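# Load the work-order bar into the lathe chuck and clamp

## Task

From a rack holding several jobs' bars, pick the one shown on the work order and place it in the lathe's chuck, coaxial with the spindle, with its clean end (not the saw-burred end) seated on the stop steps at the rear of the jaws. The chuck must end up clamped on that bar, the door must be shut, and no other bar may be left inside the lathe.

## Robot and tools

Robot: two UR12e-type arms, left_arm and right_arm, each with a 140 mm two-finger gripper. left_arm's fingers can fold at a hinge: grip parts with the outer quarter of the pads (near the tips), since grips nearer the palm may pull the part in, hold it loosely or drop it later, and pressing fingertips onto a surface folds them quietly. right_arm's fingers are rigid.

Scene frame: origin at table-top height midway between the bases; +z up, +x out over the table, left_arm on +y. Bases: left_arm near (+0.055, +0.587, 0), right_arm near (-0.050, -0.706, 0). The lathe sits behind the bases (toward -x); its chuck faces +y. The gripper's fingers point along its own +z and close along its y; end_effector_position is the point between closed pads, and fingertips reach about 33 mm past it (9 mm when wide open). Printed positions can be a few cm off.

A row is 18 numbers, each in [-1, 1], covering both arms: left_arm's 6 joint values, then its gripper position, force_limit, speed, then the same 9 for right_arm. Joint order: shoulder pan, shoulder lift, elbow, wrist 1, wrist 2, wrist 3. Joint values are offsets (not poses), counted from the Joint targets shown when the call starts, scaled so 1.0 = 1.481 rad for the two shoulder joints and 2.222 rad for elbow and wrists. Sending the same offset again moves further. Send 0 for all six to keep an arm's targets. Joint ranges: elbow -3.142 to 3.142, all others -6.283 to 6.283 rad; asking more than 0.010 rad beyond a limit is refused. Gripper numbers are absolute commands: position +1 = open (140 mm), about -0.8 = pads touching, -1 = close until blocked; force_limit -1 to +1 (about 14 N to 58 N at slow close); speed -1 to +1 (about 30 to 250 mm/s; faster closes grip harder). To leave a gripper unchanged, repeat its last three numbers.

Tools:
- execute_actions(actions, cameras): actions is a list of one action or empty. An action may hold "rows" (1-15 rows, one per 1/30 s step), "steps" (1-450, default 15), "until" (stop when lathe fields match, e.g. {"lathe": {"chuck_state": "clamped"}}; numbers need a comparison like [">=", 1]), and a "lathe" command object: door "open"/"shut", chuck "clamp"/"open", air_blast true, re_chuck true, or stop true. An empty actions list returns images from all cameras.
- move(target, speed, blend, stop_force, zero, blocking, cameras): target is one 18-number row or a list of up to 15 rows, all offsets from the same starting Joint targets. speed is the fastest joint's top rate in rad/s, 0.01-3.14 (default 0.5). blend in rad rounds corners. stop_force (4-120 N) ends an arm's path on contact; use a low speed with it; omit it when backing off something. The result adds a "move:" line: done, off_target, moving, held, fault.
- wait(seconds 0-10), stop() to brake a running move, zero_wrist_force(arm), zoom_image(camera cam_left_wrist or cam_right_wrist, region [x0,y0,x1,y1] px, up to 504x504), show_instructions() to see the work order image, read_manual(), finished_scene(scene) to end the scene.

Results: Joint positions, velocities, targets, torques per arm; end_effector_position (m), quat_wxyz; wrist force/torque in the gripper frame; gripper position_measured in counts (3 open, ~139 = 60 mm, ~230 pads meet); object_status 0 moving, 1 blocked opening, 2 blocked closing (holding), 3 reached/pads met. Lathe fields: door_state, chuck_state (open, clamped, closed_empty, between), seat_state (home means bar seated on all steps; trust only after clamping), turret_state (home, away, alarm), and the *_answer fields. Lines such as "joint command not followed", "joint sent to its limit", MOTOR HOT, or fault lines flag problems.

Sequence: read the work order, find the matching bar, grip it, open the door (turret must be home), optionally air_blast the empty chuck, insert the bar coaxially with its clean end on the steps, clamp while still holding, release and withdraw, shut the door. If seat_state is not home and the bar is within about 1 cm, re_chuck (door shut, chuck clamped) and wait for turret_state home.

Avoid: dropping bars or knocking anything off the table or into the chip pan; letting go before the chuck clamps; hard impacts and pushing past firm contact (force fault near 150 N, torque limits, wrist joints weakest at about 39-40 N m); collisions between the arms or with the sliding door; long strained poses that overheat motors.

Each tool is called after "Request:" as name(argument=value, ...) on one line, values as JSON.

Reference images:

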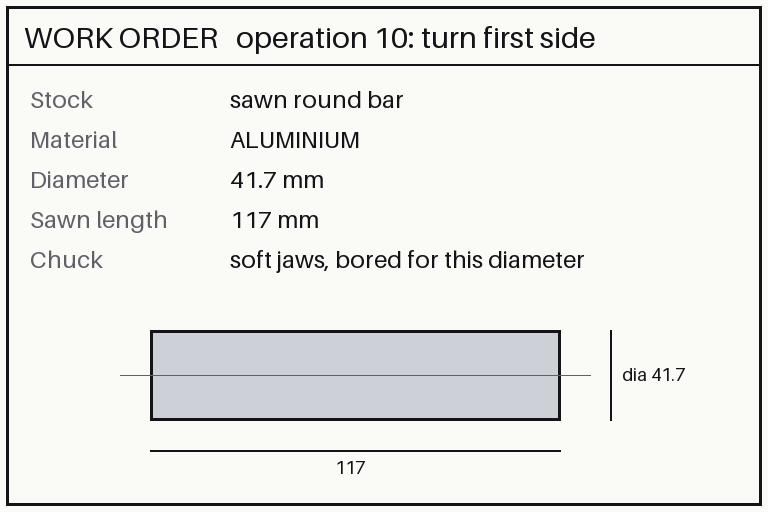

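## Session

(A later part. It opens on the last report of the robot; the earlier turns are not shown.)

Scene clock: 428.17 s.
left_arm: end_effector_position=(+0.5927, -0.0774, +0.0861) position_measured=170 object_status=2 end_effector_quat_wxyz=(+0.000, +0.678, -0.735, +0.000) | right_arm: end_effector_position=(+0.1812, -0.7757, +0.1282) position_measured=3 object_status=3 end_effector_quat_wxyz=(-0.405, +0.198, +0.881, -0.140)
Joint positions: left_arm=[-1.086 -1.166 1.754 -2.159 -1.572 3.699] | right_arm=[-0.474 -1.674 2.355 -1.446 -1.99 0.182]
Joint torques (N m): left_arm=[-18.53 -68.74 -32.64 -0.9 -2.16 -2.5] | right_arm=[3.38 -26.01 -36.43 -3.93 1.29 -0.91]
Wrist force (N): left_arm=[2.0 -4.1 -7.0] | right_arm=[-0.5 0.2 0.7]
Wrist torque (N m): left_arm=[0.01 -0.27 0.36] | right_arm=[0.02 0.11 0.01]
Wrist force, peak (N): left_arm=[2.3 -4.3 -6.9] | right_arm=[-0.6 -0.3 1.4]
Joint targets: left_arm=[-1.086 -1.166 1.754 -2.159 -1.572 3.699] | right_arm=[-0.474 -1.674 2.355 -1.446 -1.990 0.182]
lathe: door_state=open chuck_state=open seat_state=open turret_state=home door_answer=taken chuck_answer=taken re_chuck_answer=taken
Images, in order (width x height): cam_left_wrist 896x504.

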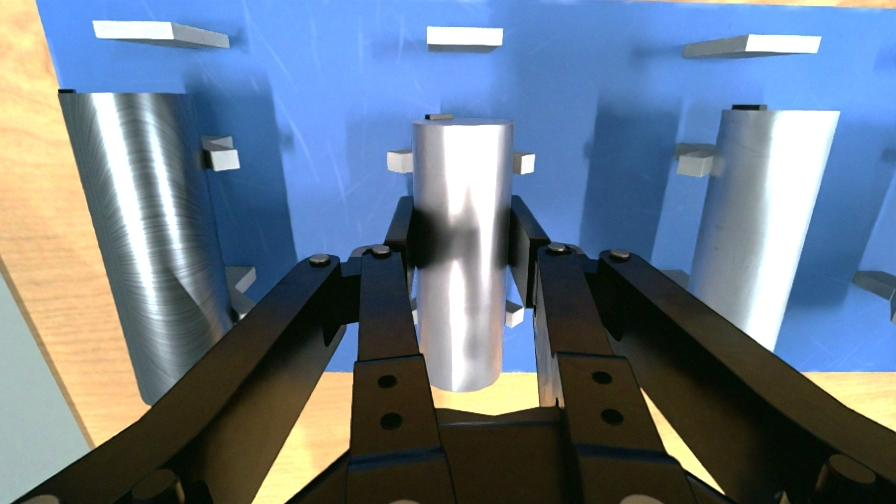

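Request:
execute_actions(actions=[{"rows":[[0,0,0,0,0,0,-0.05,0,-1,0,0,0,0,0,0,1,1,1]],"steps":25}])

Request:
move(target=[0,0.0037,0.0019,-0.0044,0,0,-0.05,0,-1,0,0,0,0,0,0,1,1,1], speed=0.05, stop_force=20)

Request:
execute_actions(actions=[{"rows":[[0,0,0,0,0,0,-1,0,-1,0,0,0,0,0,0,1,1,1]],"steps":45}], cameras=["cam_left_wrist"])

Scene clock: 460.37 s.
left_arm: end_effector_position=(+0.5927, -0.0774, +0.0860) position_measured=135 object_status=3 end_effector_quat_wxyz=(+0.000, +0.678, -0.735, +0.000) | right_arm: end_effector_position=(+0.1812, -0.7757, +0.1282) position_measured=3 object_status=3 end_effector_quat_wxyz=(-0.405, +0.198, +0.881, -0.140)
Joint positions: left_arm=[-1.086 -1.166 1.754 -2.159 -1.572 3.699] | right_arm=[-0.474 -1.674 2.355 -1.446 -1.99 0.182]
Joint torques (N m): left_arm=[9.41 -84.06 -36.59 -5.66 -1.89 -0.99] | right_arm=[0.93 -28.37 -36.7 -4.03 1.48 -1.6]
Wrist force (N): left_arm=[0.7 -0.3 -0.4] | right_arm=[-0.1 0.1 1.0]
Wrist torque (N m): left_arm=[-0.06 -0.25 -0.22] | right_arm=[0.02 0.03 0.02]
Wrist force, peak (N): left_arm=[2.3 -4.2 -7.4] | right_arm=[-0.9 0.1 1.3]
Joint targets: left_arm=[-1.086 -1.166 1.754 -2.159 -1.572 3.699] | right_arm=[-0.474 -1.674 2.355 -1.446 -1.990 0.182]
lathe: door_state=open chuck_state=open seat_state=open turret_state=home door_answer=taken chuck_answer=taken re_chuck_answer=taken

Scene clock: 461.63 s.
left_arm: end_effector_position=(+0.5927, -0.0774, +0.0801) position_measured=135 object_status=3 end_effector_quat_wxyz=(+0.000, +0.678, -0.735, +0.000) | right_arm: end_effector_position=(+0.1812, -0.7757, +0.1282) position_measured=3 object_status=3 end_effector_quat_wxyz=(-0.405, +0.198, +0.881, -0.140)
Joint positions: left_arm=[-1.086 -1.16 1.758 -2.169 -1.572 3.699] | right_arm=[-0.474 -1.674 2.355 -1.446 -1.99 0.182]
Joint torques (N m): left_arm=[8.91 -68.81 -31.81 -7.68 -1.75 -1] | right_arm=[3.6 -27.86 -36.98 -3.64 1.82 -1.2]
Wrist force (N): left_arm=[0.8 -0.3 -0.2] | right_arm=[-0.8 0.1 0.8]
Wrist torque (N m): left_arm=[-0.05 -0.27 -0.22] | right_arm=[0.02 0.17 0.02]
Wrist force, peak (N): left_arm=[1.5 -0.4 -0.4] | right_arm=[-0.6 0.1 1.2]
Joint targets: left_arm=[-1.086 -1.160 1.758 -2.169 -1.572 3.699] | right_arm=[-0.474 -1.674 2.355 -1.446 -1.990 0.182]
lathe: door_state=open chuck_state=open seat_state=open turret_state=home door_answer=taken chuck_answer=taken re_chuck_answer=taken
move: done

Scene clock: 463.67 s.
left_arm: end_effector_position=(+0.5927, -0.0774, +0.0801) position_measured=215 object_status=2 end_effector_quat_wxyz=(+0.000, +0.678, -0.735, +0.000) | right_arm: end_effector_position=(+0.1812, -0.7757, +0.1282) position_measured=3 object_status=3 end_effector_quat_wxyz=(-0.405, +0.198, +0.881, -0.140)
Joint positions: left_arm=[-1.086 -1.16 1.758 -2.169 -1.572 3.699] | right_arm=[-0.474 -1.674 2.355 -1.446 -1.99 0.182]
Joint torques (N m): left_arm=[10.23 -86.01 -48.6 -2.48 -1.96 -0.96] | right_arm=[3.57 -27.08 -37.42 -3.72 1.23 -1.18]
Wrist force (N): left_arm=[0.7 -0.2 4.2] | right_arm=[-0.4 0.0 0.8]
Wrist torque (N m): left_arm=[-0.03 -0.19 -0.22] | right_arm=[-0.01 0.09 0.01]
Wrist force, peak (N): left_arm=[0.9 -0.9 4.5] | right_arm=[-0.5 0.1 1.4]
Joint targets: left_arm=[-1.086 -1.160 1.758 -2.169 -1.572 3.699] | right_arm=[-0.474 -1.674 2.355 -1.446 -1.990 0.182]
lathe: door_state=open chuck_state=open seat_state=open turret_state=home door_answer=taken chuck_answer=taken re_chuck_answer=taken
Images, in order (width x height): cam_left_wrist 896x504.

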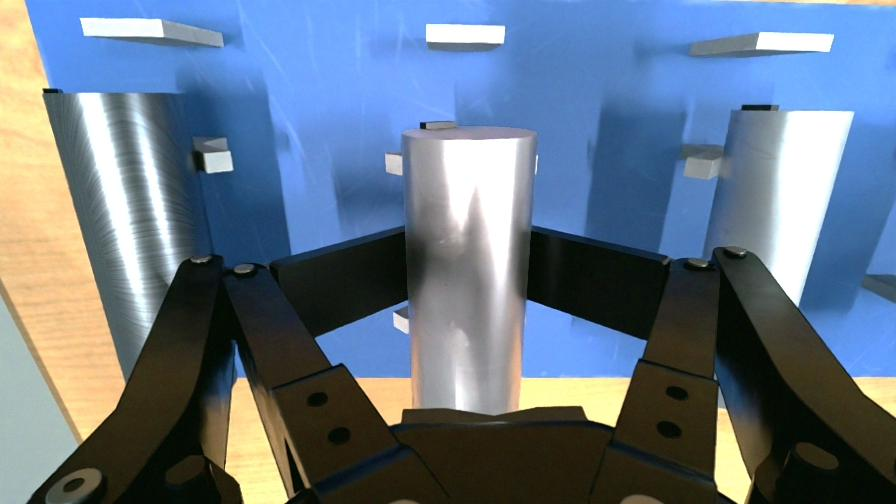

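Request:
move(target=[0,0.0258,0.0113,-0.0284,0,0,-1,0,-1,0,0,0,0,0,0,1,1,1], speed=0.025, stop_force=9, cameras=["cam_left_wrist"])

Scene clock: 481.60 s.
left_arm: end_effector_position=(+0.5927, -0.0773, +0.0411) position_measured=215 object_status=2 end_effector_quat_wxyz=(+0.000, +0.678, -0.735, +0.000) | right_arm: end_effector_position=(+0.1812, -0.7757, +0.1282) position_measured=3 object_status=3 end_effector_quat_wxyz=(-0.405, +0.198, +0.881, -0.140)
Joint positions: left_arm=[-1.086 -1.122 1.783 -2.232 -1.572 3.699] | right_arm=[-0.474 -1.674 2.355 -1.446 -1.99 0.182]
Joint torques (N m): left_arm=[10.49 -70.56 -31.33 -8.07 -1.8 -0.22] | right_arm=[3.24 -27.64 -36.46 -4.03 1.34 -1.04]
Wrist force (N): left_arm=[0.5 0.0 1.1] | right_arm=[-0.3 0.0 1.0]
Wrist torque (N m): left_arm=[-0.15 -0.22 -0.15] | right_arm=[0.00 0.06 0.01]
Wrist force, peak (N): left_arm=[1.0 -0.3 4.6] | right_arm=[-0.5 0.4 1.6]
Joint targets: left_arm=[-1.086 -1.122 1.783 -2.232 -1.572 3.699] | right_arm=[-0.474 -1.674 2.355 -1.446 -1.990 0.182]
lathe: door_state=open chuck_state=open seat_state=open turret_state=home door_answer=taken chuck_answer=taken re_chuck_answer=taken
move: done
Images, in order (width x height): cam_left_wrist 896x504.

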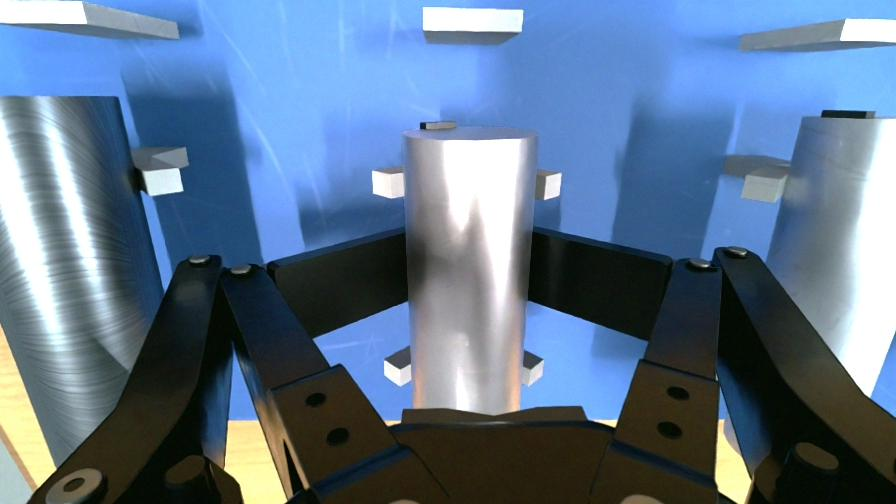

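Request:
move(target=[0,0.0042,0.0016,-0.0044,0,0,-1,0,-1,0,0,0,0,0,0,1,1,1], speed=0.02, stop_force=6, cameras=["cam_left_wrist"])

Scene clock: 488.07 s.
left_arm: end_effector_position=(+0.5927, -0.0773, +0.0397) position_measured=218 object_status=2 end_effector_quat_wxyz=(+0.000, +0.678, -0.735, +0.000) | right_arm: end_effector_position=(+0.1812, -0.7757, +0.1282) position_measured=3 object_status=3 end_effector_quat_wxyz=(-0.405, +0.198, +0.881, -0.140)
Joint positions: left_arm=[-1.086 -1.121 1.784 -2.234 -1.572 3.699] | right_arm=[-0.474 -1.674 2.355 -1.446 -1.99 0.182]
Joint torques (N m): left_arm=[10.31 -97.94 -49.74 -2.19 -1.46 -0.18] | right_arm=[0.82 -26.8 -36.72 -4.28 1.5 -1.42]
Wrist force (N): left_arm=[0.8 -0.5 3.8] | right_arm=[-0.2 0.2 0.7]
Wrist torque (N m): left_arm=[-0.11 -0.22 -0.22] | right_arm=[0.03 0.05 0.02]
Wrist force, peak (N): left_arm=[-3.4 5.3 -7.6] | right_arm=[-1.1 0.3 1.4]
Joint targets: left_arm=[-1.086 -1.121 1.784 -2.234 -1.572 3.699] | right_arm=[-0.474 -1.674 2.355 -1.446 -1.990 0.182]
lathe: door_state=open chuck_state=open seat_state=open turret_state=home door_answer=taken chuck_answer=taken re_chuck_answer=taken
move: contact (left_arm)
Images, in order (width x height): cam_left_wrist 896x504.

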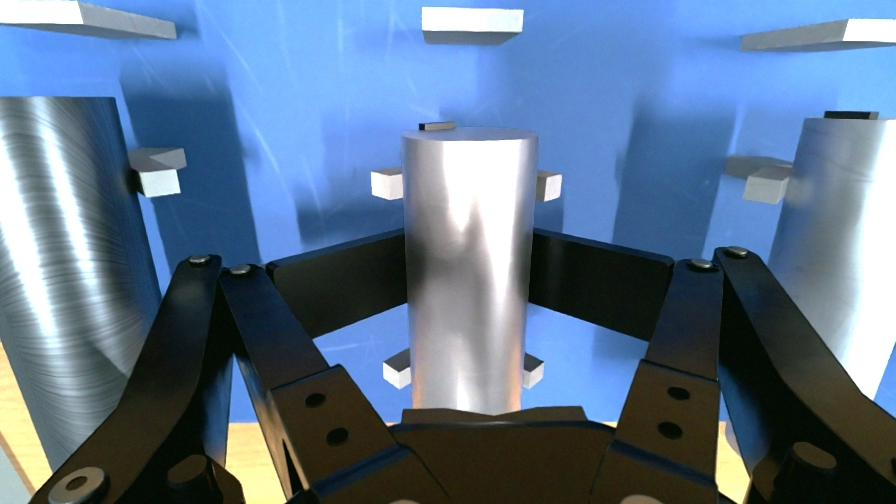

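Request:
execute_actions(actions=[{"rows":[[0,0,0,0,0,0,0.3,0,-1,0,0,0,0,0,0,1,1,1]],"steps":75}], cameras=["cam_left_wrist"])

Scene clock: 494.00 s.
left_arm: end_effector_position=(+0.5927, -0.0773, +0.0397) position_measured=91 object_status=0 end_effector_quat_wxyz=(+0.000, +0.678, -0.735, +0.000) | right_arm: end_effector_position=(+0.1812, -0.7757, +0.1282) position_measured=3 object_status=3 end_effector_quat_wxyz=(-0.405, +0.198, +0.881, -0.140)
Joint positions: left_arm=[-1.086 -1.12 1.784 -2.234 -1.572 3.699] | right_arm=[-0.474 -1.674 2.355 -1.446 -1.99 0.182]
Joint torques (N m): left_arm=[9.18 -73.54 -33.28 -5.58 -1.61 -0.31] | right_arm=[4.4 -28.39 -35.97 -4.26 1.17 -1.13]
Wrist force (N): left_arm=[0.9 -0.6 -0.2] | right_arm=[-0.1 0.4 1.3]
Wrist torque (N m): left_arm=[-0.15 -0.31 -0.21] | right_arm=[0.07 0.02 0.01]
Wrist force, peak (N): left_arm=[0.2 -0.7 -16.8] | right_arm=[-0.8 -0.2 1.4]
Joint targets: left_arm=[-1.086 -1.121 1.784 -2.234 -1.572 3.699] | right_arm=[-0.474 -1.674 2.355 -1.446 -1.990 0.182]
lathe: door_state=open chuck_state=open seat_state=open turret_state=home door_answer=taken chuck_answer=taken re_chuck_answer=taken
Images, in order (width x height): cam_left_wrist 896x504.

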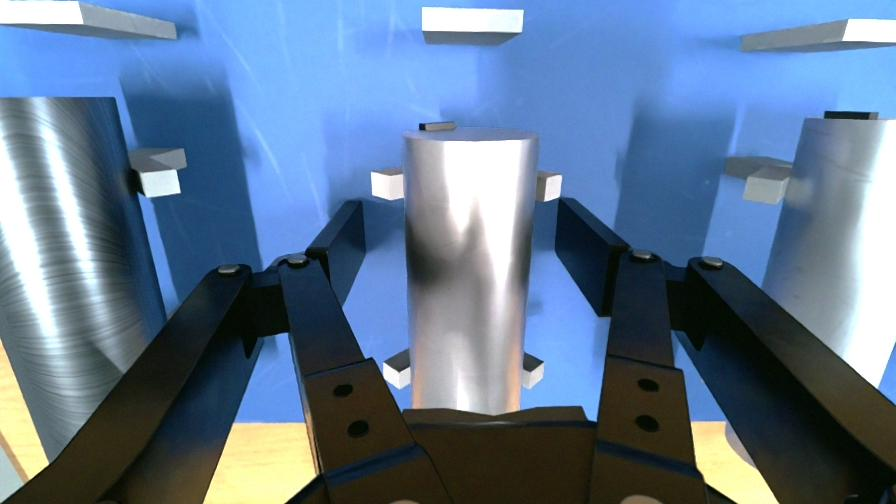

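Request:
move(target=[0,-0.0342,-0.0157,0.0386,0,0,0.3,0,-1,0,0,0,0,0,0,1,1,1], speed=0.08, cameras=["cam_left_wrist"])

Request:
execute_actions(actions=[{"rows":[[0,0,0,0,0,0,-1,0,-1,0,0,0,0,0,0,1,1,1]],"steps":75}], cameras=["cam_left_wrist"])

Scene clock: 502.50 s.
left_arm: end_effector_position=(+0.5927, -0.0774, +0.0922) position_measured=91 object_status=3 end_effector_quat_wxyz=(+0.000, +0.678, -0.735, +0.000) | right_arm: end_effector_position=(+0.1812, -0.7757, +0.1282) position_measured=3 object_status=3 end_effector_quat_wxyz=(-0.405, +0.198, +0.881, -0.140)
Joint positions: left_arm=[-1.086 -1.171 1.749 -2.148 -1.572 3.699] | right_arm=[-0.474 -1.674 2.355 -1.446 -1.99 0.182]
Joint torques (N m): left_arm=[10.58 -92.35 -49.96 -1.55 -1.53 0.13] | right_arm=[3.55 -27.92 -36.81 -4.49 1.2 -1.27]
Wrist force (N): left_arm=[0.7 -0.4 -0.5] | right_arm=[-0.3 0.0 0.5]
Wrist torque (N m): left_arm=[-0.07 -0.25 -0.23] | right_arm=[-0.01 0.07 0.02]
Wrist force, peak (N): left_arm=[1.0 -0.5 -1.1] | right_arm=[-0.8 0.4 1.3]
Joint targets: left_arm=[-1.086 -1.171 1.749 -2.148 -1.572 3.699] | right_arm=[-0.474 -1.674 2.355 -1.446 -1.990 0.182]
lathe: door_state=open chuck_state=open seat_state=open turret_state=home door_answer=taken chuck_answer=taken re_chuck_answer=taken
move: done
Images, in order (width x height): cam_left_wrist 896x504.

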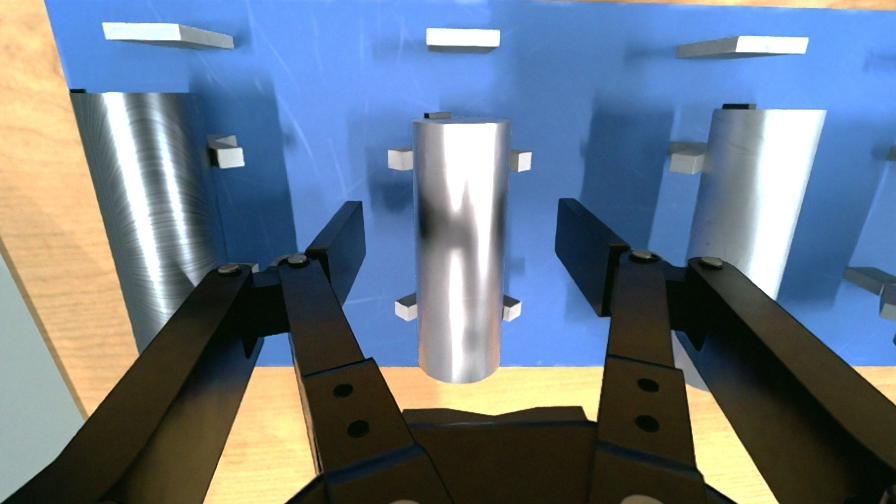

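Scene clock: 505.20 s.
left_arm: end_effector_position=(+0.5927, -0.0774, +0.0923) position_measured=170 object_status=2 end_effector_quat_wxyz=(+0.000, +0.678, -0.735, +0.000) | right_arm: end_effector_position=(+0.1812, -0.7757, +0.1282) position_measured=3 object_status=3 end_effector_quat_wxyz=(-0.405, +0.198, +0.881, -0.140)
Joint positions: left_arm=[-1.086 -1.171 1.749 -2.148 -1.572 3.699] | right_arm=[-0.474 -1.674 2.355 -1.446 -1.99 0.182]
Joint torques (N m): left_arm=[10.86 -75.88 -30.39 -1.65 -1.81 0.16] | right_arm=[0.78 -27.38 -36 -4.15 1.12 -1.33]
Wrist force (N): left_arm=[0.0 -2.7 -8.2] | right_arm=[-0.2 0.5 0.5]
Wrist torque (N m): left_arm=[0.05 -0.33 0.35] | right_arm=[0.10 0.03 0.01]
Wrist force, peak (N): left_arm=[-0.1 -2.8 -8.8] | right_arm=[-0.3 0.1 1.4]
Joint targets: left_arm=[-1.086 -1.171 1.749 -2.148 -1.572 3.699] | right_arm=[-0.474 -1.674 2.355 -1.446 -1.990 0.182]
lathe: door_state=open chuck_state=open seat_state=open turret_state=home door_answer=taken chuck_answer=taken re_chuck_answer=taken
Images, in order (width x height): cam_left_wrist 896x504.

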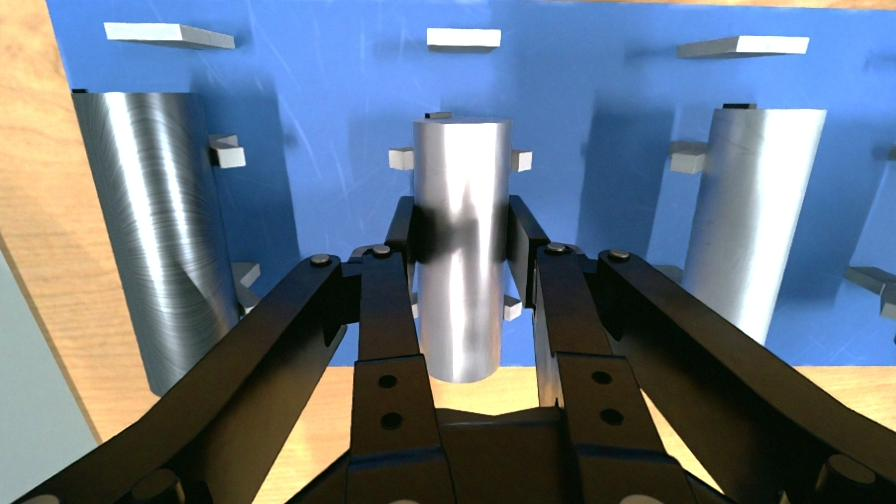

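Request:
move(target=[[0,-0.0289,-0.018,0.0369,0,0,-1,0,-1,0,0,0,0,0,0,1,1,1],[0,-0.2221,-0.0131,0.1607,0,0,-1,0,-1,0,0,0,0,0,0,1,1,1],[-0.6131,-0.2532,0.2264,0.6494,-1.0,-0.9577,-1,0,-1,0,0,0,0,0,0,1,1,1]], speed=[0.1,0.5,0.8], blend=[0.02,0.08,0], cameras=["cam_left_wrist"])

Scene clock: 546.07 s.
left_arm: end_effector_position=(-0.3079, +0.0315, +0.3025) position_measured=170 object_status=2 end_effector_quat_wxyz=(-0.442, +0.442, +0.552, -0.551) | right_arm: end_effector_position=(+0.1812, -0.7757, +0.1282) position_measured=3 object_status=3 end_effector_quat_wxyz=(-0.405, +0.198, +0.881, -0.140)
Joint positions: left_arm=[-1.994 -1.546 2.252 -0.705 -3.793 1.571] | right_arm=[-0.474 -1.674 2.355 -1.446 -1.99 0.182]
Joint torques (N m): left_arm=[-20.64 -56.67 -28.96 -0.04 -3.3 -3.25] | right_arm=[3.88 -27.1 -35.53 -4.6 1.37 -1.2]
Wrist force (N): left_arm=[2.0 4.9 -2.1] | right_arm=[-0.3 0.1 1.1]
Wrist torque (N m): left_arm=[-0.06 -0.77 -0.10] | right_arm=[0.02 0.07 0.02]
Wrist force, peak (N): left_arm=[-0.1 -3.0 -9.2] | right_arm=[-0.3 0.0 1.8]
Joint targets: left_arm=[-1.994 -1.546 2.252 -0.705 -3.794 1.571] | right_arm=[-0.474 -1.674 2.355 -1.446 -1.990 0.182]
lathe: door_state=open chuck_state=open seat_state=open turret_state=home door_answer=taken chuck_answer=taken re_chuck_answer=taken
move: done
Images, in order (width x height): cam_left_wrist 896x504.

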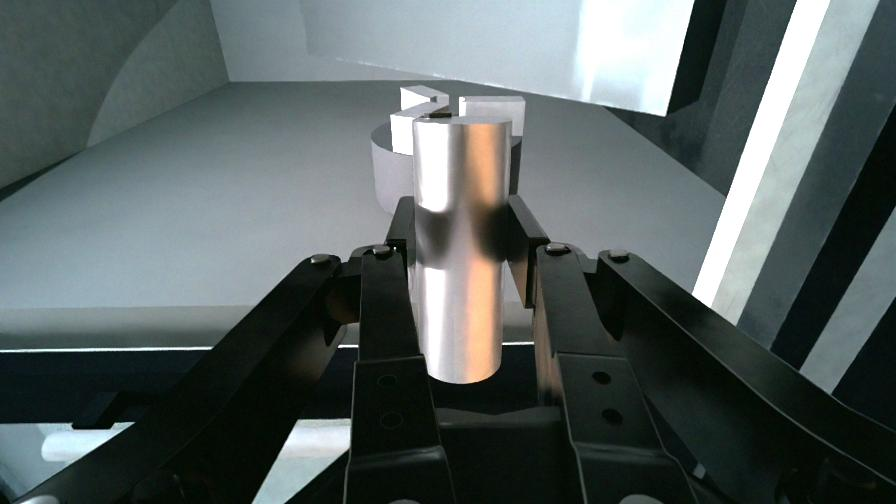

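Request:
move(target=[-0.409,0.0128,-0.0156,0.0066,-0.1738,0,-1,0,-1,0,0,0,0,0,0,1,1,1], speed=0.5, cameras=["cam_left_wrist"])

Request:
zoom_image(camera="cam_left_wrist", region=[330, 80, 610, 360])

Scene clock: 553.83 s.
left_arm: end_effector_position=(-0.5998, +0.1999, +0.3092) position_measured=170 object_status=2 end_effector_quat_wxyz=(+0.500, -0.500, -0.500, +0.500) | right_arm: end_effector_position=(+0.1812, -0.7757, +0.1282) position_measured=3 object_status=3 end_effector_quat_wxyz=(-0.405, +0.198, +0.881, -0.140)
Joint positions: left_arm=[-2.6 -1.527 2.217 -0.69 -4.18 1.571] | right_arm=[-0.474 -1.674 2.355 -1.446 -1.99 0.182]
Joint torques (N m): left_arm=[-20.39 -34.41 -48.38 -1.33 -3.1 -3.48] | right_arm=[3.77 -25.97 -35.87 -4.29 1.33 -1.46]
Wrist force (N): left_arm=[1.8 4.6 -2.5] | right_arm=[-0.4 0.3 0.1]
Wrist torque (N m): left_arm=[-0.15 -0.72 -0.11] | right_arm=[0.05 0.08 0.02]
Wrist force, peak (N): left_arm=[0.9 5.0 -5.0] | right_arm=[-0.4 0.0 1.7]
Joint targets: left_arm=[-2.600 -1.527 2.217 -0.690 -4.180 1.571] | right_arm=[-0.474 -1.674 2.355 -1.446 -1.990 0.182]
lathe: door_state=open chuck_state=open seat_state=open turret_state=home door_answer=taken chuck_answer=taken re_chuck_answer=taken
move: done
Images, in order (width x height): cam_left_wrist 896x504.

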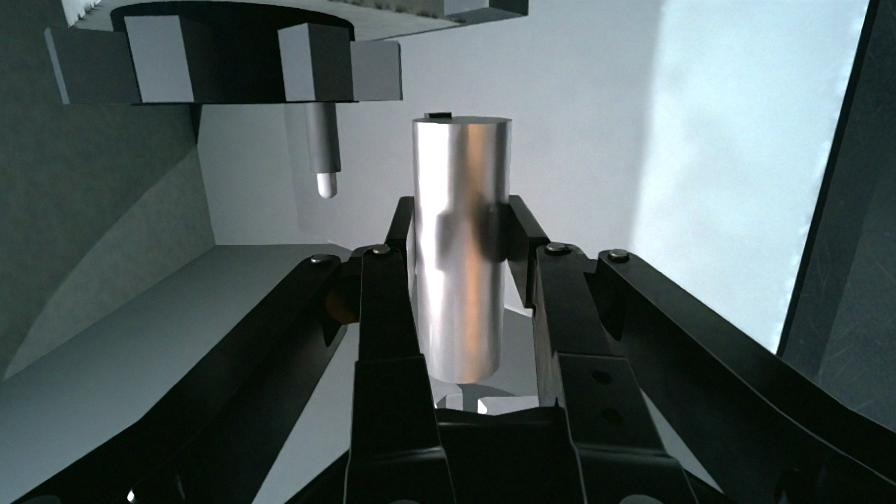

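Scaled by 1.800 from the camera's 896x504 image, which has a finer 1280x720 frame.

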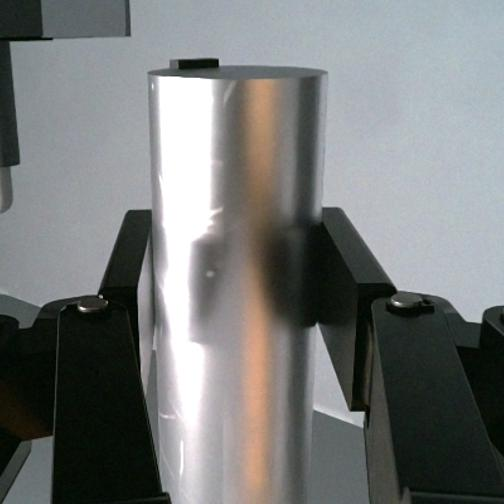

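Request:
zoom_image(camera="cam_left_wrist", region=[420, 350, 550, 420])

Scaled by 3.877 from the camera's 896x504 image, which has a finer 1280x720 frame.

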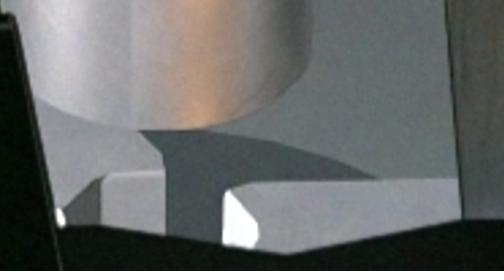

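Request:
move(target=[0.0091,0.1673,-0.1317,0.0202,0.0057,0,-1,0,-1,0,0,0,0,0,0,1,1,1], speed=0.2, stop_force=15, cameras=["cam_left_wrist"])

Request:
zoom_image(camera="cam_left_wrist", region=[350, 200, 600, 410])

Scene clock: 640.43 s.
left_arm: end_effector_position=(-0.7358, +0.1098, +0.3040) position_measured=170 object_status=2 end_effector_quat_wxyz=(+0.500, -0.500, -0.500, +0.500) | right_arm: end_effector_position=(+0.1812, -0.7757, +0.1282) position_measured=3 object_status=3 end_effector_quat_wxyz=(-0.405, +0.198, +0.881, -0.140)
Joint positions: left_arm=[-2.586 -1.279 1.925 -0.646 -4.167 1.571] | right_arm=[-0.474 -1.674 2.355 -1.446 -1.99 0.182]
Joint torques (N m): left_arm=[15.28 -59.11 -49.14 -1.15 3.05 -3.49] | right_arm=[3.4 -26.6 -35.52 -4.71 1.35 -1.05]
Wrist force (N): left_arm=[1.8 4.4 -2.3] | right_arm=[-0.3 0.2 0.5]
Wrist torque (N m): left_arm=[-0.20 -0.73 -0.09] | right_arm=[0.04 0.05 0.02]
Wrist force, peak (N): left_arm=[2.6 4.8 -3.8] | right_arm=[-0.6 0.1 1.8]
Joint targets: left_arm=[-2.586 -1.279 1.925 -0.646 -4.167 1.571] | right_arm=[-0.474 -1.674 2.355 -1.446 -1.990 0.182]
lathe: door_state=open chuck_state=open seat_state=open turret_state=home door_answer=taken chuck_answer=taken re_chuck_answer=taken
move: done
Images, in order (width x height): cam_left_wrist 896x504.

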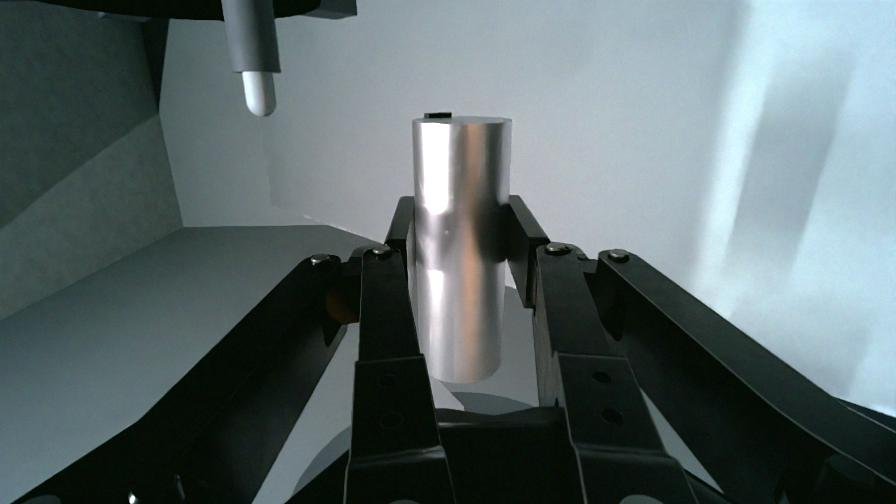

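Scaled by 2.016 from the camera's 896x504 image, which has a finer 1280x720 frame.

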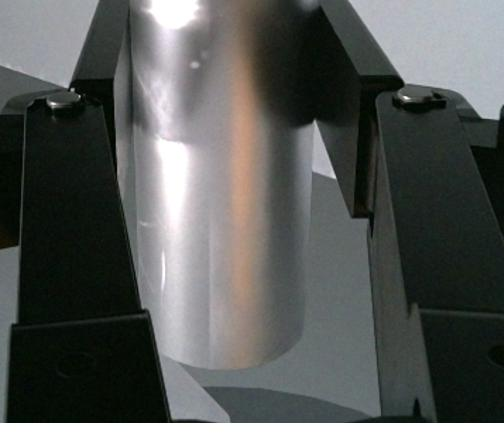

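Request:
move(target=[[0.028,0.027,-0.0258,0.0078,0.0187,0,-1,0,-1,0,0,0,0,0,0,1,1,1],[0.0724,0.0677,-0.0656,0.0205,0.0483,0,-1,0,-1,0,0,0,0,0,0,1,1,1]], speed=[0.1,0.025], stop_force=8, cameras=["cam_left_wrist"])

Scene clock: 688.93 s.
left_arm: end_effector_position=(-0.7408, +0.0457, +0.3047) position_measured=170 object_status=2 end_effector_quat_wxyz=(+0.500, -0.500, -0.500, +0.500) | right_arm: end_effector_position=(+0.1812, -0.7757, +0.1282) position_measured=3 object_status=3 end_effector_quat_wxyz=(-0.405, +0.198, +0.881, -0.140)
Joint positions: left_arm=[-2.509 -1.207 1.82 -0.613 -4.09 1.571] | right_arm=[-0.474 -1.674 2.355 -1.446 -1.99 0.182]
Joint torques (N m): left_arm=[-27.27 -92.06 -38.04 -8.28 -2.14 -2.6] | right_arm=[0.91 -26.43 -35.66 -4.69 1.38 -1.14]
Wrist force (N): left_arm=[1.4 6.5 -12.5] | right_arm=[-0.6 0.3 1.1]
Wrist torque (N m): left_arm=[-0.27 -1.51 -0.23] | right_arm=[0.05 0.12 0.02]
Wrist force, peak (N): left_arm=[13.6 4.7 -15.2] | right_arm=[-0.8 0.3 1.6]
Joint targets: left_arm=[-2.509 -1.207 1.820 -0.613 -4.090 1.571] | right_arm=[-0.474 -1.674 2.355 -1.446 -1.990 0.182]
lathe: door_state=open chuck_state=open seat_state=open turret_state=home door_answer=taken chuck_answer=taken re_chuck_answer=taken
move: contact (left_arm); path passed 1 of 2 targets; left_arm: the elbow is farthest, 0.041 rad from its target
Images, in order (width x height): cam_left_wrist 896x504.

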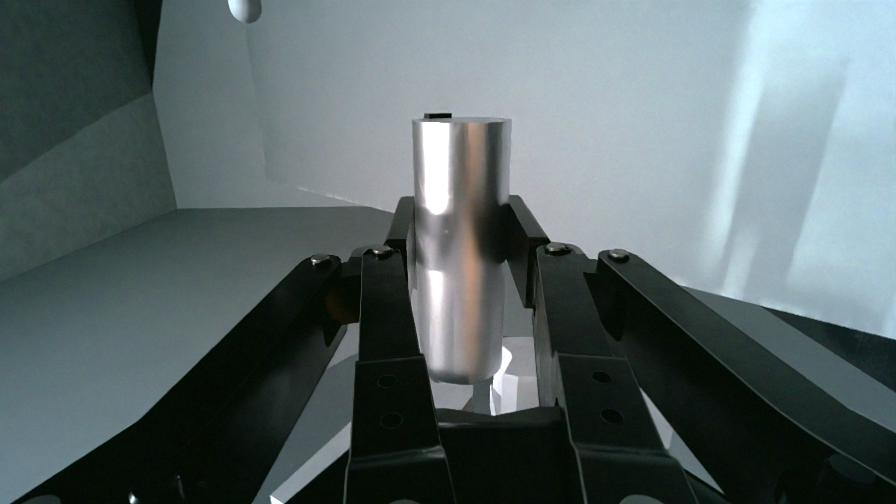

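Request:
zoom_image(camera="cam_left_wrist", region=[400, 300, 560, 420])

Request:
zoom_image(camera="cam_left_wrist", region=[200, 300, 720, 504])

Scaled by 3.150 from the camera's 896x504 image, which has a finer 1280x720 frame.

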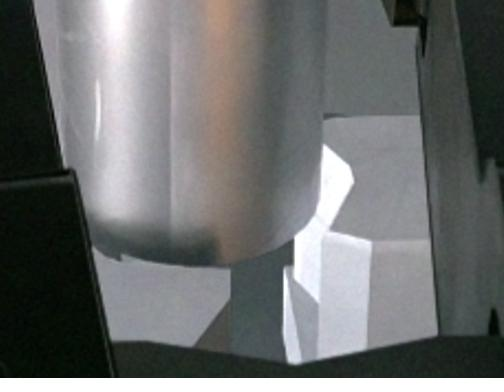

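Region (200, 300, 720, 504) is 520x204 pixels. A region can be at most 504 by 504 pixels.

Request:
move(target=[-0.0084,-0.0039,0.0063,-0.0037,-0.0054,0,-1,0,-1,0,0,0,0,0,0,1,1,1], speed=0.05)

Request:
move(target=[0.0351,0.0332,-0.033,0.0108,0.0234,0,-1,0,-1,0,0,0,0,0,0,1,1,1], speed=0.02, stop_force=10, cameras=["cam_left_wrist"])

Request:
zoom_image(camera="cam_left_wrist", region=[400, 300, 560, 420])

Scene clock: 751.73 s.
left_arm: end_effector_position=(-0.7426, +0.0549, +0.3022) position_measured=170 object_status=2 end_effector_quat_wxyz=(+0.500, -0.500, -0.500, +0.500) | right_arm: end_effector_position=(+0.1812, -0.7757, +0.1282) position_measured=3 object_status=3 end_effector_quat_wxyz=(-0.405, +0.198, +0.881, -0.140)
Joint positions: left_arm=[-2.522 -1.213 1.834 -0.621 -4.102 1.571] | right_arm=[-0.474 -1.674 2.355 -1.446 -1.99 0.182]
Joint torques (N m): left_arm=[-20.98 -89.62 -32.98 -6.55 -2.25 2.77] | right_arm=[1.32 -26.09 -35.61 -4.65 1.38 -1.19]
Wrist force (N): left_arm=[2.0 4.5 -2.3] | right_arm=[-0.3 0.4 1.3]
Wrist torque (N m): left_arm=[-0.17 -0.75 -0.08] | right_arm=[0.08 0.07 0.02]
Wrist force, peak (N): left_arm=[1.4 6.9 -13.1] | right_arm=[-0.6 0.2 1.7]
Joint targets: left_arm=[-2.522 -1.213 1.834 -0.621 -4.102 1.571] | right_arm=[-0.474 -1.674 2.355 -1.446 -1.990 0.182]
lathe: door_state=open chuck_state=open seat_state=open turret_state=home door_answer=taken chuck_answer=taken re_chuck_answer=taken
move: done

Scene clock: 753.60 s.
left_arm: end_effector_position=(-0.7429, +0.0473, +0.3022) position_measured=170 object_status=2 end_effector_quat_wxyz=(+0.500, -0.500, -0.500, +0.500) | right_arm: end_effector_position=(+0.1812, -0.7757, +0.1282) position_measured=3 object_status=3 end_effector_quat_wxyz=(-0.405, +0.198, +0.881, -0.140)
Joint positions: left_arm=[-2.513 -1.204 1.821 -0.617 -4.093 1.571] | right_arm=[-0.474 -1.674 2.355 -1.446 -1.99 0.182]
Joint torques (N m): left_arm=[-16.12 -88.19 -33.24 -6.69 -4.23 3.01] | right_arm=[-0.32 -30.79 -36 -4.85 0.68 -0.92]
Wrist force (N): left_arm=[9.0 2.7 -3.2] | right_arm=[-0.3 -0.1 1.2]
Wrist torque (N m): left_arm=[-0.18 -0.62 -0.11] | right_arm=[-0.05 0.06 0.02]
Wrist force, peak (N): left_arm=[20.2 0.6 -5.8] | right_arm=[-0.2 0.2 1.7]
Joint targets: left_arm=[-2.513 -1.204 1.821 -0.617 -4.093 1.571] | right_arm=[-0.474 -1.674 2.355 -1.446 -1.990 0.182]
lathe: door_state=open chuck_state=open seat_state=open turret_state=home door_answer=taken chuck_answer=taken re_chuck_answer=taken
move: contact (left_arm); left_arm: the elbow is farthest, 0.061 rad from its target
Images, in order (width x height): cam_left_wrist 896x504.

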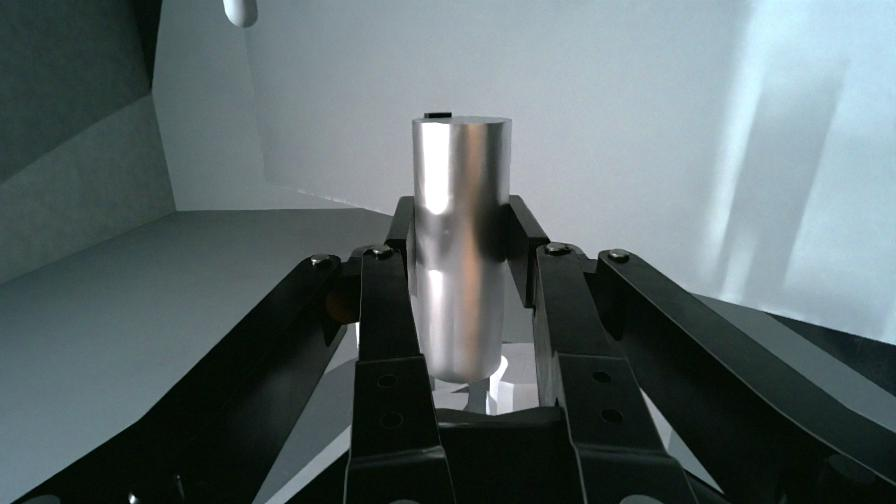

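Scaled by 3.150 from the camera's 896x504 image, which has a finer 1280x720 frame.

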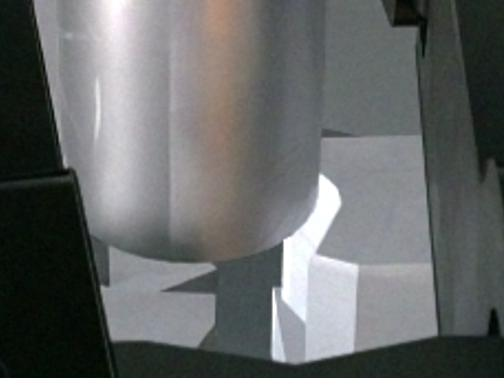

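Request:
move(target=[-0.0034,-0.0085,0.0084,-0.0027,-0.0026,0,-1,0,-1,0,0,0,0,0,0,1,1,1], speed=0.05)

Request:
move(target=[0.0352,0.0334,-0.0329,0.0107,0.0234,0,-1,0,-1,0,0,0,0,0,0,1,1,1], speed=0.02, stop_force=10, cameras=["cam_left_wrist"])

Request:
zoom_image(camera="cam_left_wrist", region=[400, 300, 560, 420])

Scene clock: 788.90 s.
left_arm: end_effector_position=(-0.7381, +0.0546, +0.3021) position_measured=170 object_status=2 end_effector_quat_wxyz=(+0.500, -0.500, -0.500, +0.500) | right_arm: end_effector_position=(+0.1812, -0.7757, +0.1282) position_measured=3 object_status=3 end_effector_quat_wxyz=(-0.405, +0.198, +0.881, -0.140)
Joint positions: left_arm=[-2.518 -1.217 1.84 -0.623 -4.099 1.571] | right_arm=[-0.474 -1.674 2.355 -1.446 -1.99 0.182]
Joint torques (N m): left_arm=[-21.23 -88.68 -32.37 -6.51 -3.12 3.31] | right_arm=[4.77 -28.59 -34.47 -4.48 0.72 -1.04]
Wrist force (N): left_arm=[2.3 4.4 -2.7] | right_arm=[-0.2 0.1 1.1]
Wrist torque (N m): left_arm=[-0.18 -0.83 -0.08] | right_arm=[0.01 0.03 0.02]
Wrist force, peak (N): left_arm=[9.2 3.0 -3.7] | right_arm=[-1.0 0.4 1.7]
Joint targets: left_arm=[-2.518 -1.217 1.840 -0.623 -4.099 1.571] | right_arm=[-0.474 -1.674 2.355 -1.446 -1.990 0.182]
lathe: door_state=open chuck_state=open seat_state=open turret_state=home door_answer=taken chuck_answer=taken re_chuck_answer=taken
move: done

Scene clock: 793.13 s.
left_arm: end_effector_position=(-0.7382, +0.0177, +0.3020) position_measured=170 object_status=2 end_effector_quat_wxyz=(+0.500, -0.500, -0.500, +0.500) | right_arm: end_effector_position=(+0.1812, -0.7757, +0.1282) position_measured=3 object_status=3 end_effector_quat_wxyz=(-0.405, +0.198, +0.881, -0.140)
Joint positions: left_arm=[-2.475 -1.176 1.78 -0.604 -4.056 1.571] | right_arm=[-0.474 -1.674 2.355 -1.446 -1.99 0.182]
Joint torques (N m): left_arm=[-13.78 -90.27 -33.68 -6.55 -5.5 2.88] | right_arm=[2.16 -26.45 -35.63 -4.69 1.78 -1.21]
Wrist force (N): left_arm=[11.6 3.5 -2.0] | right_arm=[-0.6 -0.1 1.1]
Wrist torque (N m): left_arm=[-0.04 -0.77 0.04] | right_arm=[-0.02 0.13 0.02]
Wrist force, peak (N): left_arm=[21.5 3.0 -0.4] | right_arm=[-0.8 0.6 1.7]
Joint targets: left_arm=[-2.475 -1.176 1.780 -0.604 -4.056 1.571] | right_arm=[-0.474 -1.674 2.355 -1.446 -1.990 0.182]
lathe: door_state=open chuck_state=open seat_state=open turret_state=home door_answer=taken chuck_answer=taken re_chuck_answer=taken
move: contact (left_arm); left_arm: the elbow is farthest, 0.013 rad from its target
Images, in order (width x height): cam_left_wrist 896x504.

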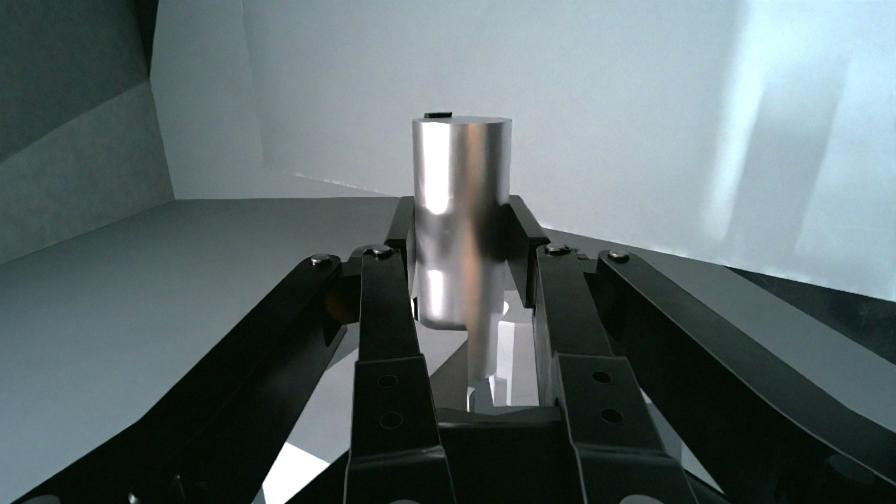

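Scaled by 3.150 from the camera's 896x504 image, which has a finer 1280x720 frame.

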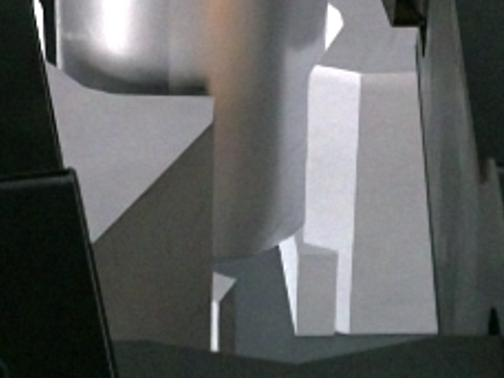

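Request:
move(target=[0.0024,-0.0024,0.0025,-0.0009,0.0015,0,-1,0,-1,0,0,0,0,0,0,1,1,1], speed=0.01, stop_force=8)

Request:
move(target=[-0.0048,0.0048,-0.005,0.0018,-0.003,0,-1,0,-1,0,0,0,0,0,0,1,1,1], speed=0.01, stop_force=8)

Scene clock: 823.93 s.
left_arm: end_effector_position=(-0.7359, +0.0178, +0.3021) position_measured=170 object_status=2 end_effector_quat_wxyz=(+0.500, -0.500, -0.500, +0.500) | right_arm: end_effector_position=(+0.1812, -0.7757, +0.1282) position_measured=3 object_status=3 end_effector_quat_wxyz=(-0.405, +0.198, +0.881, -0.140)
Joint positions: left_arm=[-2.473 -1.178 1.783 -0.605 -4.054 1.571] | right_arm=[-0.474 -1.674 2.355 -1.446 -1.99 0.182]
Joint torques (N m): left_arm=[-7.9 -59.56 -45.22 0.11 -7.84 2.74] | right_arm=[2.12 -26.82 -36.18 -4.47 1.28 -1.19]
Wrist force (N): left_arm=[14.3 -3.6 4.1] | right_arm=[-0.2 0.1 1.3]
Wrist torque (N m): left_arm=[0.07 -0.44 0.22] | right_arm=[0.01 0.04 0.02]
Wrist force, peak (N): left_arm=[16.8 -2.5 11.0] | right_arm=[-0.9 -0.1 1.7]
Joint targets: left_arm=[-2.473 -1.178 1.783 -0.605 -4.054 1.571] | right_arm=[-0.474 -1.674 2.355 -1.446 -1.990 0.182]
lathe: door_state=open chuck_state=open seat_state=open turret_state=home door_answer=taken chuck_answer=taken re_chuck_answer=taken
move: contact (left_arm)

Scene clock: 825.60 s.
left_arm: end_effector_position=(-0.7385, +0.0178, +0.3021) position_measured=170 object_status=2 end_effector_quat_wxyz=(+0.500, -0.500, -0.500, +0.500) | right_arm: end_effector_position=(+0.1812, -0.7757, +0.1282) position_measured=3 object_status=3 end_effector_quat_wxyz=(-0.405, +0.198, +0.881, -0.140)
Joint positions: left_arm=[-2.475 -1.176 1.779 -0.603 -4.056 1.571] | right_arm=[-0.474 -1.674 2.355 -1.446 -1.99 0.182]
Joint torques (N m): left_arm=[22.84 -90.05 -33.13 -5.07 0.3 2.7] | right_arm=[4.26 -26.23 -35.34 -4.61 1.11 -0.78]
Wrist force (N): left_arm=[10.8 2.4 -1.8] | right_arm=[-0.2 -0.3 1.0]
Wrist torque (N m): left_arm=[-0.05 -0.76 0.13] | right_arm=[-0.09 0.04 0.02]
Wrist force, peak (N): left_arm=[14.1 -3.8 3.9] | right_arm=[-0.8 0.0 1.9]
Joint targets: left_arm=[-2.475 -1.176 1.779 -0.603 -4.056 1.571] | right_arm=[-0.474 -1.674 2.355 -1.446 -1.990 0.182]
lathe: door_state=open chuck_state=open seat_state=open turret_state=home door_answer=taken chuck_answer=taken re_chuck_answer=taken
move: contact (left_arm)

Request:
move(target=[-0.0024,0.0024,-0.0025,0.0009,-0.0015,0,-1,0,-1,0,0,0,0,0,0,1,1,1], speed=0.01, stop_force=8)

Scene clock: 834.87 s.
left_arm: end_effector_position=(-0.7397, +0.0177, +0.3023) position_measured=170 object_status=2 end_effector_quat_wxyz=(+0.500, -0.500, -0.500, +0.500) | right_arm: end_effector_position=(+0.1812, -0.7757, +0.1282) position_measured=3 object_status=3 end_effector_quat_wxyz=(-0.405, +0.198, +0.881, -0.140)
Joint positions: left_arm=[-2.476 -1.175 1.778 -0.603 -4.057 1.571] | right_arm=[-0.474 -1.674 2.355 -1.446 -1.99 0.182]
Joint torques (N m): left_arm=[19.52 -88.46 -34.5 -5.51 0.99 2.76] | right_arm=[0.89 -26.62 -36.25 -4.42 1.78 -1.06]
Wrist force (N): left_arm=[9.3 1.9 -7.8] | right_arm=[-0.2 0.4 0.9]
Wrist torque (N m): left_arm=[0.07 -1.03 0.21] | right_arm=[0.08 0.04 0.03]
Wrist force, peak (N): left_arm=[8.2 0.9 -11.4] | right_arm=[-0.3 0.7 1.9]
Joint targets: left_arm=[-2.476 -1.175 1.778 -0.603 -4.057 1.571] | right_arm=[-0.474 -1.674 2.355 -1.446 -1.990 0.182]
lathe: door_state=open chuck_state=open seat_state=open turret_state=home door_answer=taken chuck_answer=taken re_chuck_answer=taken
move: contact (left_arm)

Request:
move(target=[0.0011,-0.0011,0.0012,-0.0004,0.0007,0,-1,0,-1,0,0,0,0,0,0,1,1,1], speed=0.02)

Request:
move(target=[0,-0.0025,-0.0013,0.003,0,0,-1,0,-1,0,0,0,0,0,0,1,1,1], speed=0.01, stop_force=8)

Request:
move(target=[0,0.0015,0.0008,-0.0018,0,0,-1,0,-1,0,0,0,0,0,0,1,1,1], speed=0.01)

Request:
move(target=[0,0.0025,0.0013,-0.003,0,0,-1,0,-1,0,0,0,0,0,0,1,1,1], speed=0.01, stop_force=8)

Scene clock: 843.63 s.
left_arm: end_effector_position=(-0.7378, +0.0177, +0.3021) position_measured=170 object_status=2 end_effector_quat_wxyz=(+0.500, -0.500, -0.500, +0.500) | right_arm: end_effector_position=(+0.1812, -0.7757, +0.1282) position_measured=3 object_status=3 end_effector_quat_wxyz=(-0.405, +0.198, +0.881, -0.140)
Joint positions: left_arm=[-2.475 -1.177 1.78 -0.604 -4.056 1.571] | right_arm=[-0.474 -1.674 2.355 -1.446 -1.99 0.182]
Joint torques (N m): left_arm=[25.74 -93 -35.44 -7.16 -0.48 2.81] | right_arm=[1.81 -27.91 -35.17 -4.26 1.18 -0.96]
Wrist force (N): left_arm=[13.3 5.3 -0.6] | right_arm=[-0.3 0.1 1.3]
Wrist torque (N m): left_arm=[0.01 -0.47 -0.05] | right_arm=[0.00 0.06 0.02]
Wrist force, peak (N): left_arm=[13.4 5.1 -0.3] | right_arm=[-0.8 0.1 1.9]
Joint targets: left_arm=[-2.475 -1.177 1.780 -0.604 -4.056 1.571] | right_arm=[-0.474 -1.674 2.355 -1.446 -1.990 0.182]
lathe: door_state=open chuck_state=open seat_state=open turret_state=home door_answer=taken chuck_answer=taken re_chuck_answer=taken
move: done

Scene clock: 845.10 s.
left_arm: end_effector_position=(-0.7377, +0.0176, +0.3060) position_measured=170 object_status=2 end_effector_quat_wxyz=(+0.500, -0.500, -0.500, +0.500) | right_arm: end_effector_position=(+0.1812, -0.7757, +0.1282) position_measured=3 object_status=3 end_effector_quat_wxyz=(-0.405, +0.198, +0.881, -0.140)
Joint positions: left_arm=[-2.475 -1.18 1.777 -0.597 -4.056 1.571] | right_arm=[-0.474 -1.674 2.355 -1.446 -1.99 0.182]
Joint torques (N m): left_arm=[18.92 -99.14 -58.05 -3.57 -0.85 2.63] | right_arm=[2.53 -28.32 -34.88 -4.8 1.35 -0.92]
Wrist force (N): left_arm=[10.3 13.5 -1.8] | right_arm=[0.0 0.4 1.2]
Wrist torque (N m): left_arm=[-0.17 -0.69 -0.46] | right_arm=[0.08 -0.01 0.02]
Wrist force, peak (N): left_arm=[10.7 13.3 -1.9] | right_arm=[-0.6 0.2 1.5]
Joint targets: left_arm=[-2.475 -1.180 1.777 -0.597 -4.056 1.571] | right_arm=[-0.474 -1.674 2.355 -1.446 -1.990 0.182]
lathe: door_state=open chuck_state=open seat_state=open turret_state=home door_answer=taken chuck_answer=taken re_chuck_answer=taken
move: contact (left_arm)

Scene clock: 845.80 s.
left_arm: end_effector_position=(-0.7377, +0.0177, +0.3037) position_measured=170 object_status=2 end_effector_quat_wxyz=(+0.500, -0.500, -0.500, +0.500) | right_arm: end_effector_position=(+0.1812, -0.7757, +0.1282) position_measured=3 object_status=3 end_effector_quat_wxyz=(-0.405, +0.198, +0.881, -0.140)
Joint positions: left_arm=[-2.475 -1.178 1.779 -0.601 -4.056 1.571] | right_arm=[-0.474 -1.674 2.355 -1.446 -1.99 0.182]
Joint torques (N m): left_arm=[18.22 -65.67 -34.53 -6.57 -1.19 2.87] | right_arm=[2.91 -26.86 -35.42 -4.33 1.2 -1.17]
Wrist force (N): left_arm=[12.6 3.5 -2.1] | right_arm=[-0.6 0.0 1.2]
Wrist torque (N m): left_arm=[-0.02 -0.61 0.05] | right_arm=[-0.03 0.14 0.02]
Wrist force, peak (N): left_arm=[10.6 13.6 -1.9] | right_arm=[-0.7 0.3 1.4]
Joint targets: left_arm=[-2.475 -1.178 1.779 -0.601 -4.056 1.571] | right_arm=[-0.474 -1.674 2.355 -1.446 -1.990 0.182]
lathe: door_state=open chuck_state=open seat_state=open turret_state=home door_answer=taken chuck_answer=taken re_chuck_answer=taken
move: done

Scene clock: 847.57 s.
left_arm: end_effector_position=(-0.7377, +0.0177, +0.3013) position_measured=170 object_status=2 end_effector_quat_wxyz=(+0.500, -0.500, -0.500, +0.500) | right_arm: end_effector_position=(+0.1812, -0.7757, +0.1282) position_measured=3 object_status=3 end_effector_quat_wxyz=(-0.405, +0.198, +0.881, -0.140)
Joint positions: left_arm=[-2.475 -1.176 1.781 -0.605 -4.056 1.571] | right_arm=[-0.474 -1.674 2.355 -1.446 -1.99 0.182]
Joint torques (N m): left_arm=[18.71 -83.88 -45.3 0.17 -1.54 2.87] | right_arm=[1.22 -27.14 -36.18 -4.51 0.96 -0.99]
Wrist force (N): left_arm=[14.8 -2.6 0.8] | right_arm=[-0.3 -0.1 1.0]
Wrist torque (N m): left_arm=[0.21 -0.53 0.36] | right_arm=[-0.05 0.06 0.02]
Wrist force, peak (N): left_arm=[16.6 -5.9 1.2] | right_arm=[-0.5 0.1 1.6]
Joint targets: left_arm=[-2.475 -1.176 1.781 -0.605 -4.056 1.571] | right_arm=[-0.474 -1.674 2.355 -1.446 -1.990 0.182]
lathe: door_state=open chuck_state=open seat_state=open turret_state=home door_answer=taken chuck_answer=taken re_chuck_answer=taken
move: contact (left_arm)


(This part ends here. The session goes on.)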